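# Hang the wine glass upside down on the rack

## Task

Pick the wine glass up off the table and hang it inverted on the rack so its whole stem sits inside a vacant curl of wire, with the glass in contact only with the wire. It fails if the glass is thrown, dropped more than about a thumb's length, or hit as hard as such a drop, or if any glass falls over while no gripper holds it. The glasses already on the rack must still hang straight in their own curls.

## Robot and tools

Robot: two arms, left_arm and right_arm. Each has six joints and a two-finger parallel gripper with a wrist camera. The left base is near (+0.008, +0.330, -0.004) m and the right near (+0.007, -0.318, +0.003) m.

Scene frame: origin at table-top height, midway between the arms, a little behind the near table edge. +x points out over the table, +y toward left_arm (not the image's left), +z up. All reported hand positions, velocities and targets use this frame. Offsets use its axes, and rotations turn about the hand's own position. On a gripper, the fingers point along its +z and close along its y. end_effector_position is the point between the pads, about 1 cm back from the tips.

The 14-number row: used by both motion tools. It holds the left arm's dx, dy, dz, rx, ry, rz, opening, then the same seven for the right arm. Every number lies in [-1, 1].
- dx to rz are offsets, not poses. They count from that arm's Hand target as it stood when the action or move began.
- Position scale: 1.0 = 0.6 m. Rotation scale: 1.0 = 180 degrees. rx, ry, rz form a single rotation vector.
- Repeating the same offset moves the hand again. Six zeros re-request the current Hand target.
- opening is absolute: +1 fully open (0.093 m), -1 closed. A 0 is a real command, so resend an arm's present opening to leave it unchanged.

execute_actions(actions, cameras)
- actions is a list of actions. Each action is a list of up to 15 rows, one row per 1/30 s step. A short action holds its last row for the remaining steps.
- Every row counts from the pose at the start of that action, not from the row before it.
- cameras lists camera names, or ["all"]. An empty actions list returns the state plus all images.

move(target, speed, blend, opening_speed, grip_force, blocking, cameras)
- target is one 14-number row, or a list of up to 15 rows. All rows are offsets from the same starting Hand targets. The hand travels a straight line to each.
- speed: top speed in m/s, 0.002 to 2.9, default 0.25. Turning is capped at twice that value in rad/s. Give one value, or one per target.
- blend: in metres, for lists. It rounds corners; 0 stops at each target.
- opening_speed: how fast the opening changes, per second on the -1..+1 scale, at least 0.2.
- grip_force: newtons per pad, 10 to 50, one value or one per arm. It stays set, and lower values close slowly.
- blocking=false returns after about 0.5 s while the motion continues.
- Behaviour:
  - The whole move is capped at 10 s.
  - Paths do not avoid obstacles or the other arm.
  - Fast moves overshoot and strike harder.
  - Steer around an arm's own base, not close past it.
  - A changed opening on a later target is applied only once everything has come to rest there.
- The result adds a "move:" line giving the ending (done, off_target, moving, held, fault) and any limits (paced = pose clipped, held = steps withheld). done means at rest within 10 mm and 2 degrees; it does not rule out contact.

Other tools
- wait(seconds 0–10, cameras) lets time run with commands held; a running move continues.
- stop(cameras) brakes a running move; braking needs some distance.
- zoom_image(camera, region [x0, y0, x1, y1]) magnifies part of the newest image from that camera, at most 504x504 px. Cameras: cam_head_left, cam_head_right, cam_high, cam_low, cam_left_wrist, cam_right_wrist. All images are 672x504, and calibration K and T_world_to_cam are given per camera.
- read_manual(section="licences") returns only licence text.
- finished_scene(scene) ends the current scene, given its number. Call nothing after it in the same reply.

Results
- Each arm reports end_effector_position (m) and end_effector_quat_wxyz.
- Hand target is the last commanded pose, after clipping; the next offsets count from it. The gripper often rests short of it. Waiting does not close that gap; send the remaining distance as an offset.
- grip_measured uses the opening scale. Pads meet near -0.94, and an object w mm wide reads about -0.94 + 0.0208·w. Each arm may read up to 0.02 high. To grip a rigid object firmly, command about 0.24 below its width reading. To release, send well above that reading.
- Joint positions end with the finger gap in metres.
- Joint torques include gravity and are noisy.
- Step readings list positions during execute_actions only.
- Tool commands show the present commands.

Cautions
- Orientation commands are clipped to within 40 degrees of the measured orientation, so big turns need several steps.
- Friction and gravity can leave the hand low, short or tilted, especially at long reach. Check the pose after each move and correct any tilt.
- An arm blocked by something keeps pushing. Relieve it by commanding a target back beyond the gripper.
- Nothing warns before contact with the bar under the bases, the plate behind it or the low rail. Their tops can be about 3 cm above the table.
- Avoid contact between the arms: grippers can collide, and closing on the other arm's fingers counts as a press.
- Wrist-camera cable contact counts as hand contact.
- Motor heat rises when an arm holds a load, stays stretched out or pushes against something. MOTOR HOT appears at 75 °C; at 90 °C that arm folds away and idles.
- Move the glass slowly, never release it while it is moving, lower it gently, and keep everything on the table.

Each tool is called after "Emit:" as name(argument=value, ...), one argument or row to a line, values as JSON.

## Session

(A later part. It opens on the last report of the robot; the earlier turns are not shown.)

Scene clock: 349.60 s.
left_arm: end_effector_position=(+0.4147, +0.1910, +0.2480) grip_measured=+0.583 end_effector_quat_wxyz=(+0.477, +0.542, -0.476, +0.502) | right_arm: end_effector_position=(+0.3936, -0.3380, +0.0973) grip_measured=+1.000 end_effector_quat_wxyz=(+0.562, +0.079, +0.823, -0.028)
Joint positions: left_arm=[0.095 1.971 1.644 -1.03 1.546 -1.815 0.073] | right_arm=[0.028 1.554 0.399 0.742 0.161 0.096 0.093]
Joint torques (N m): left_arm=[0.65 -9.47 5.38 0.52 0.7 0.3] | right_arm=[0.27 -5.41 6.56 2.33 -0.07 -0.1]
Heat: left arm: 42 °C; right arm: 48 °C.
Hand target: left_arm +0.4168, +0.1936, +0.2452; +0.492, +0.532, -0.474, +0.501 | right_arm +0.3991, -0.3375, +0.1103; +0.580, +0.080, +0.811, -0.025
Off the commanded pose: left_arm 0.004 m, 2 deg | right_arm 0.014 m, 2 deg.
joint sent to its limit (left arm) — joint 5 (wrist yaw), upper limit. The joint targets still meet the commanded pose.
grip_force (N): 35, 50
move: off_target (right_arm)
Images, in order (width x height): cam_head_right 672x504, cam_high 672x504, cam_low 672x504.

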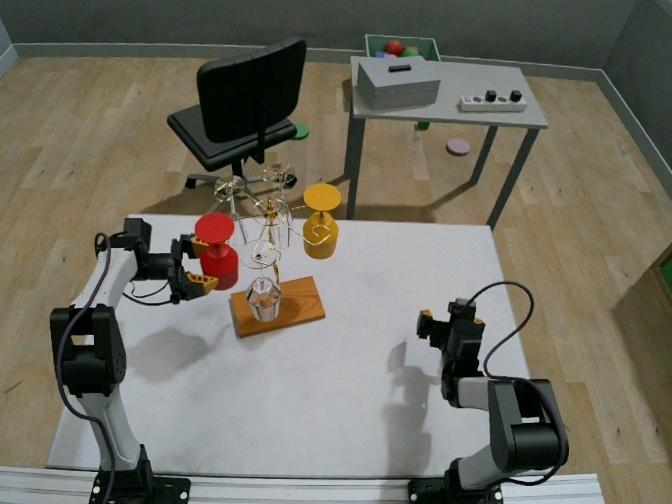

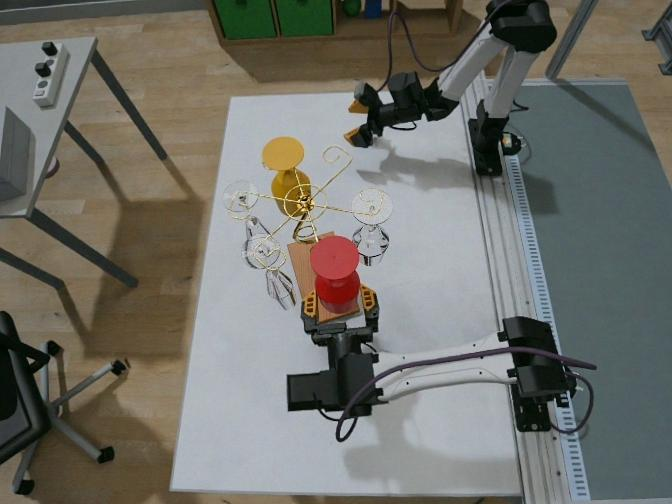

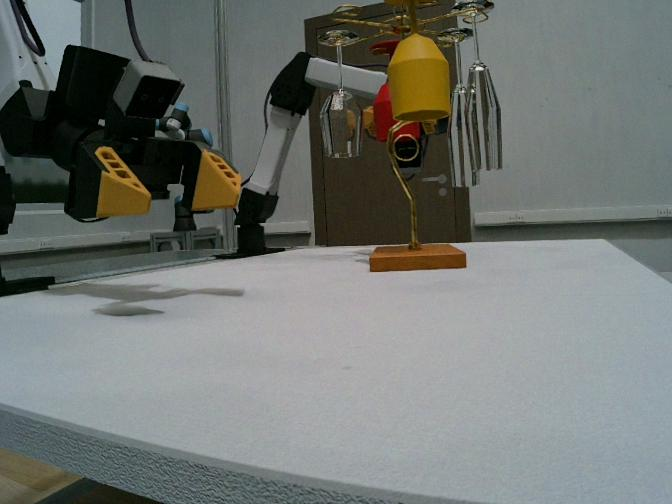

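Emit:
move(
  target=[0.0,0.0,-0.009,0,0,0,0.1,0,0,0,0,0,0,1],
  speed=0.02,
  cameras=["cam_low"],
)

Emit:
zoom_image(
  camera="cam_low",
  region=[350, 20, 430, 100],
)

Scene clock: 354.97 s.
left_arm: end_effector_position=(+0.4152, +0.1911, +0.2472) grip_measured=+0.583 end_effector_quat_wxyz=(+0.477, +0.538, -0.477, +0.505) | right_arm: end_effector_position=(+0.3936, -0.3380, +0.0973) grip_measured=+1.000 end_effector_quat_wxyz=(+0.562, +0.079, +0.823, -0.028)
Joint positions: left_arm=[0.095 1.977 1.644 -1.031 1.555 -1.801 0.073] | right_arm=[0.028 1.554 0.399 0.742 0.161 0.096 0.093]
Joint torques (N m): left_arm=[0.61 -9.31 4.51 0.54 0.62 0.28] | right_arm=[0.31 -5.5 6.61 2.34 -0.06 -0.08]
Heat: left arm: 41 °C; right arm: 48 °C.
Hand target: left_arm +0.4168, +0.1936, +0.2398; +0.492, +0.532, -0.474, +0.501 | right_arm +0.3991, -0.3375, +0.1103; +0.580, +0.080, +0.811, -0.025
Off the commanded pose: left_arm 0.008 m, 2 deg | right_arm 0.014 m, 2 deg.
joint sent to its limit (left arm) — joint 5 (wrist yaw), upper limit. The joint targets still meet the commanded pose.
grip_force (N): 35, 50
move: off_target (right_arm)
Images, in order (width x height): cam_low 672x504.

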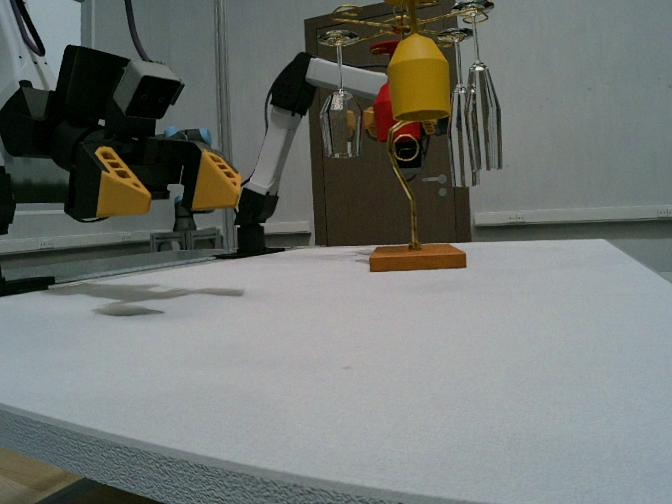

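Scaled by 6.300 from the camera's 672x504 image, which has a finer 960x720 frame.

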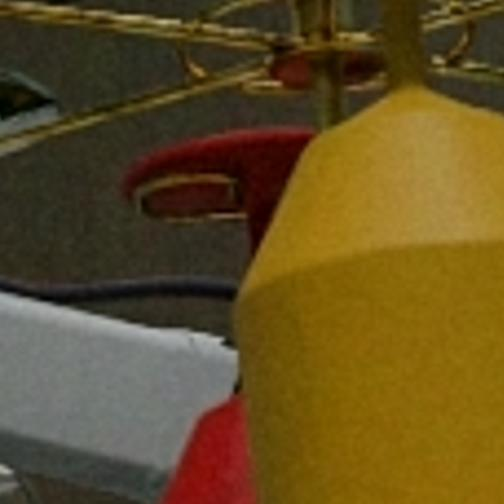

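Emit:
move(
  target=[0,0,0.009,0,0,0,0.85,0,0,0,0,0,0,1],
  speed=0.03,
  opening_speed=0.25,
  cameras=["cam_low","cam_head_right","cam_high","cam_left_wrist"],
)

Scene clock: 362.10 s.
left_arm: end_effector_position=(+0.4145, +0.1910, +0.2468) grip_measured=+0.849 end_effector_quat_wxyz=(+0.479, +0.540, -0.475, +0.503) | right_arm: end_effector_position=(+0.3936, -0.3380, +0.0973) grip_measured=+1.000 end_effector_quat_wxyz=(+0.562, +0.079, +0.823, -0.028)
Joint positions: left_arm=[0.095 1.978 1.644 -1.041 1.555 -1.798 0.086] | right_arm=[0.028 1.554 0.399 0.742 0.161 0.096 0.093]
Joint torques (N m): left_arm=[0.62 -9.77 5.76 0.49 0.62 0.21] | right_arm=[0.24 -5.39 6.56 2.33 -0.05 -0.11]
Heat: left arm: 41 °C; right arm: 48 °C.
Hand target: left_arm +0.4168, +0.1936, +0.2451; +0.492, +0.532, -0.474, +0.501 | right_arm +0.3991, -0.3375, +0.1103; +0.580, +0.080, +0.811, -0.025
Off the commanded pose: left_arm 0.004 m, 2 deg | right_arm 0.014 m, 2 deg.
joint sent to its limit (left arm) — joint 5 (wrist yaw), upper limit. The joint targets still meet the commanded pose.
grip_force (N): 35, 50
move: off_target (right_arm)
camera_calibration:
cam_left_wrist: T_world_to_cam=[[0.994576, 0.103951, -0.00358402, -0.42922], [-0.039081, 0.405408, 0.9133, -0.248827], [0.096391, -0.908206, 0.407271, 0.117061], [0, 0, 0, 1]] pos_world=[0.405884, 0.25181, 0.17804]
Images, in order (width x height): cam_head_right 672x504, cam_high 672x504, cam_low 672x504, cam_left_wrist 672x504.

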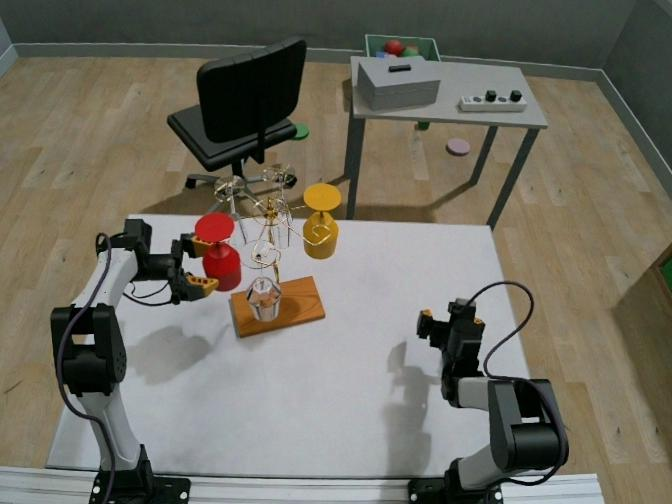

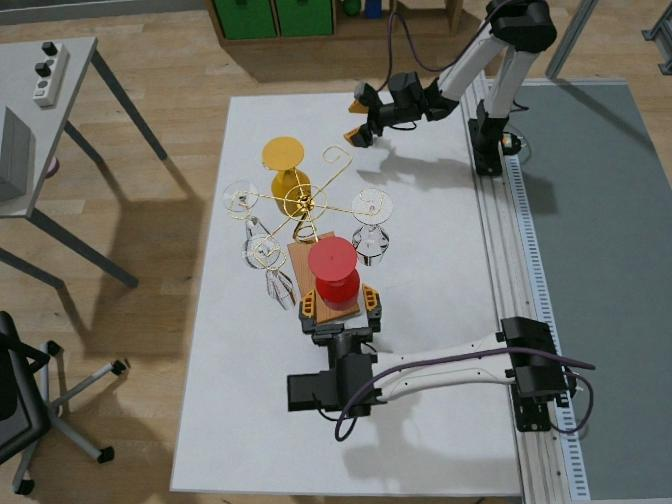

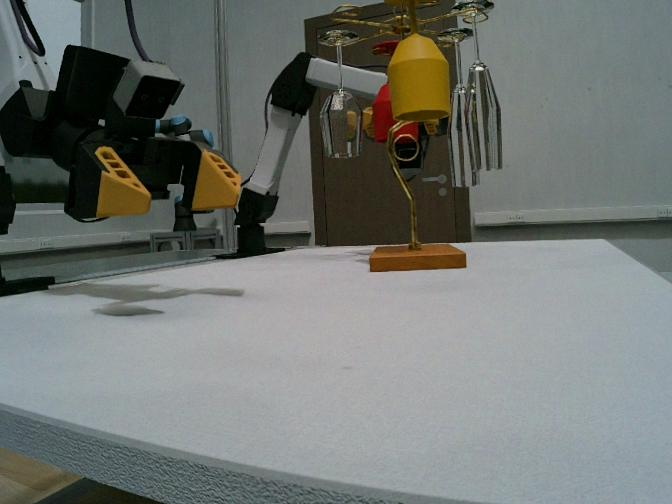

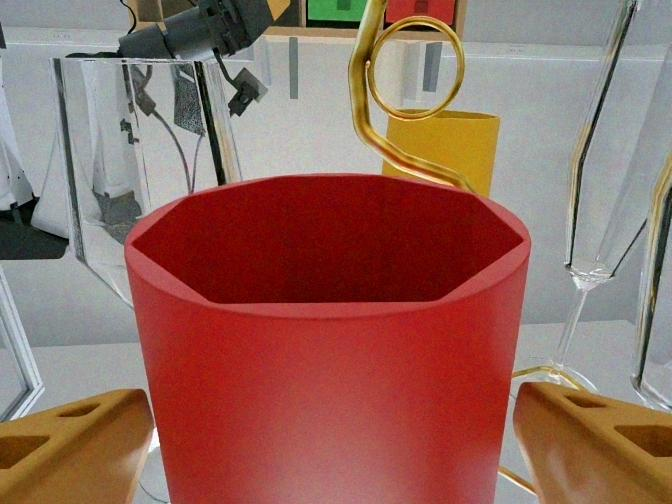

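Emit:
move(
  target=[
    [-0.003,0,0,0,0,0,1,0,0,0,0,0,0,1],
    [-0.012,0.1,0.004,0,0,0,1,0,0,0,0,0,0,1],
    [-0.02,0.2,0.007,0,0,0,1,0,0,0,0,0,0,1],
  ],
  speed=[0.02,0.06,0.12],
  blend=[0,0.01,0],
  opening_speed=0.4,
  cameras=["cam_low","cam_head_right","cam_high","cam_left_wrist"],
)

Emit:
zoom_image(
  camera="cam_low",
  region=[300, 0, 500, 200],
)

Emit:
zoom_image(
  camera="cam_head_right",
  region=[180, 160, 340, 320],
)

Scene clock: 371.90 s.
left_arm: end_effector_position=(+0.4013, +0.3104, +0.2463) grip_measured=+1.000 end_effector_quat_wxyz=(+0.386, +0.623, -0.405, +0.546) | right_arm: end_effector_position=(+0.3936, -0.3380, +0.0973) grip_measured=+1.000 end_effector_quat_wxyz=(+0.562, +0.079, +0.823, -0.028)
Joint positions: left_arm=[0.415 1.989 1.688 -1.569 1.481 -1.307 0.093] | right_arm=[0.028 1.554 0.399 0.742 0.161 0.096 0.093]
Joint torques (N m): left_arm=[0.49 -9.06 7.19 -0.24 0.57 0.11] | right_arm=[0.27 -5.34 6.64 2.33 -0.06 -0.1]
Heat: left arm: 41 °C; right arm: 48 °C.
Hand target: left_arm +0.4048, +0.3136, +0.2494; +0.492, +0.532, -0.474, +0.501 | right_arm +0.3991, -0.3375, +0.1103; +0.580, +0.080, +0.811, -0.025
Off the commanded pose: left_arm 0.006 m, 19 deg | right_arm 0.014 m, 2 deg.
joint sent to its limit (left arm) — joint 4 (wrist pitch), lower limit. The joint targets are off in orientation, not in position.
grip_force (N): 35, 50
move: off_target (left_arm, right_arm)
camera_calibration:
cam_left_wrist: T_world_to_cam=[[0.923273, 0.384139, -0.00181081, -0.487262], [-0.129476, 0.315625, 0.940009, -0.239754], [0.361666, -0.867651, 0.341145, 0.124189], [0, 0, 0, 1]] pos_world=[0.373919, 0.370602, 0.182122]
Images, in order (width x height): cam_head_right 672x504, cam_high 672x504, cam_low 672x504, cam_left_wrist 672x504.

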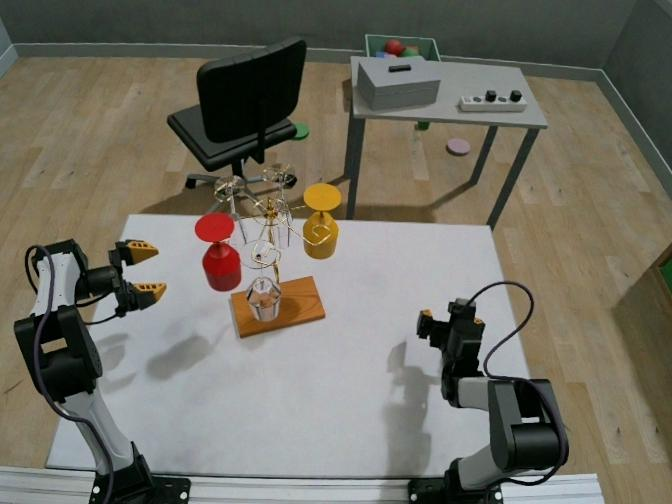

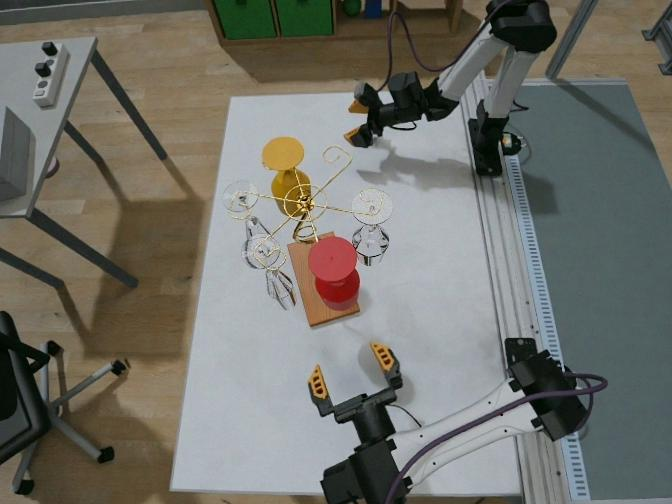

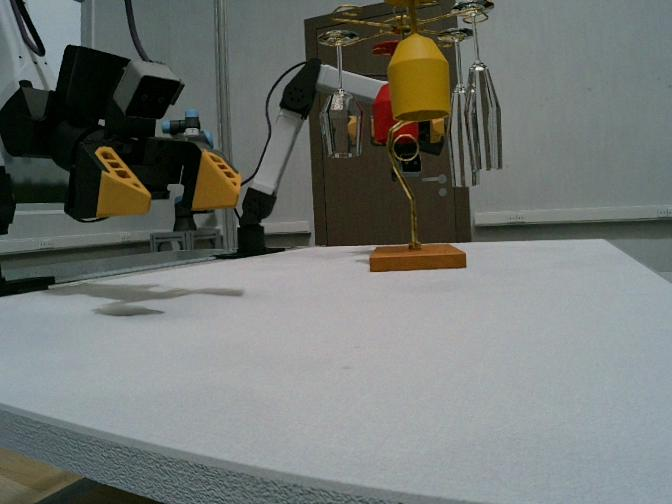

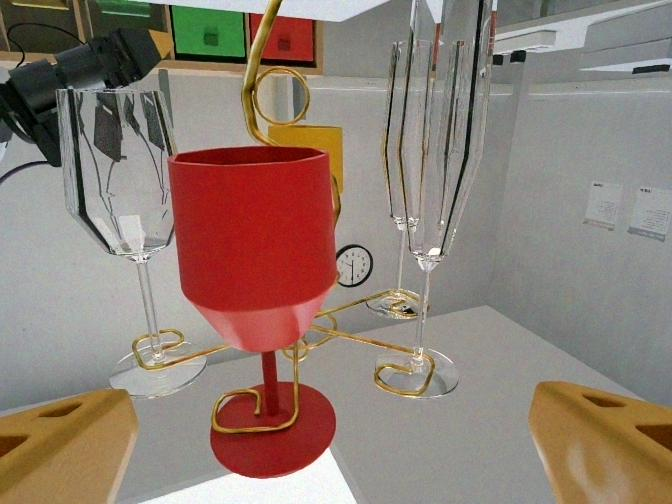

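Scaled by 2.520 from the camera's 672x504 image, which has a finer 960x720 frame.

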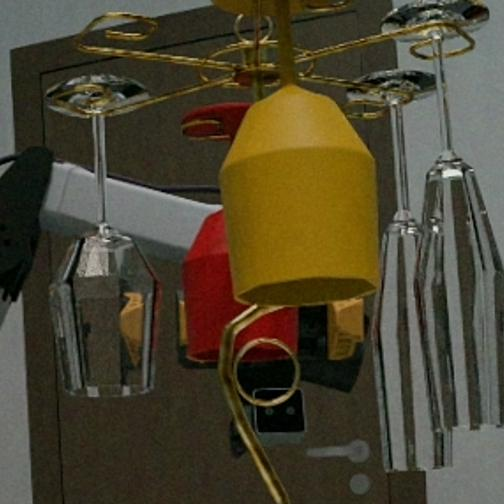

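Scaled by 3.150 from the camera's 672x504 image, which has a finer 960x720 frame.

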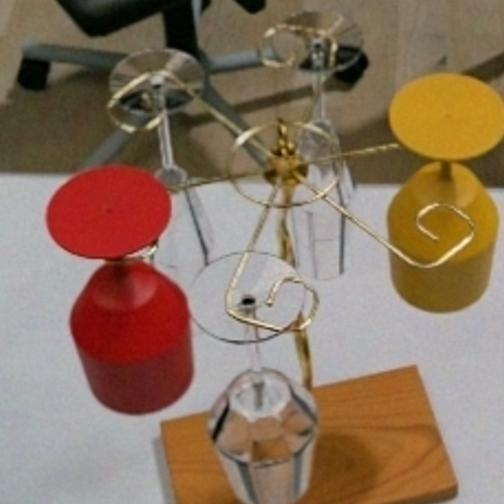

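Emit:
zoom_image(
  camera="cam_left_wrist",
  region=[180, 320, 460, 490],
)

Scaled by 1.800 from the camera's 672x504 image, which has a finer 960x720 frame.

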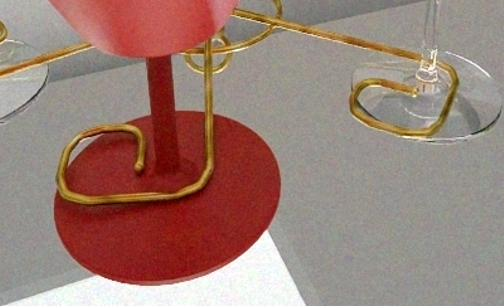

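Emit:
finished_scene(
  scene=2,
)

The scene is finished: the task was done.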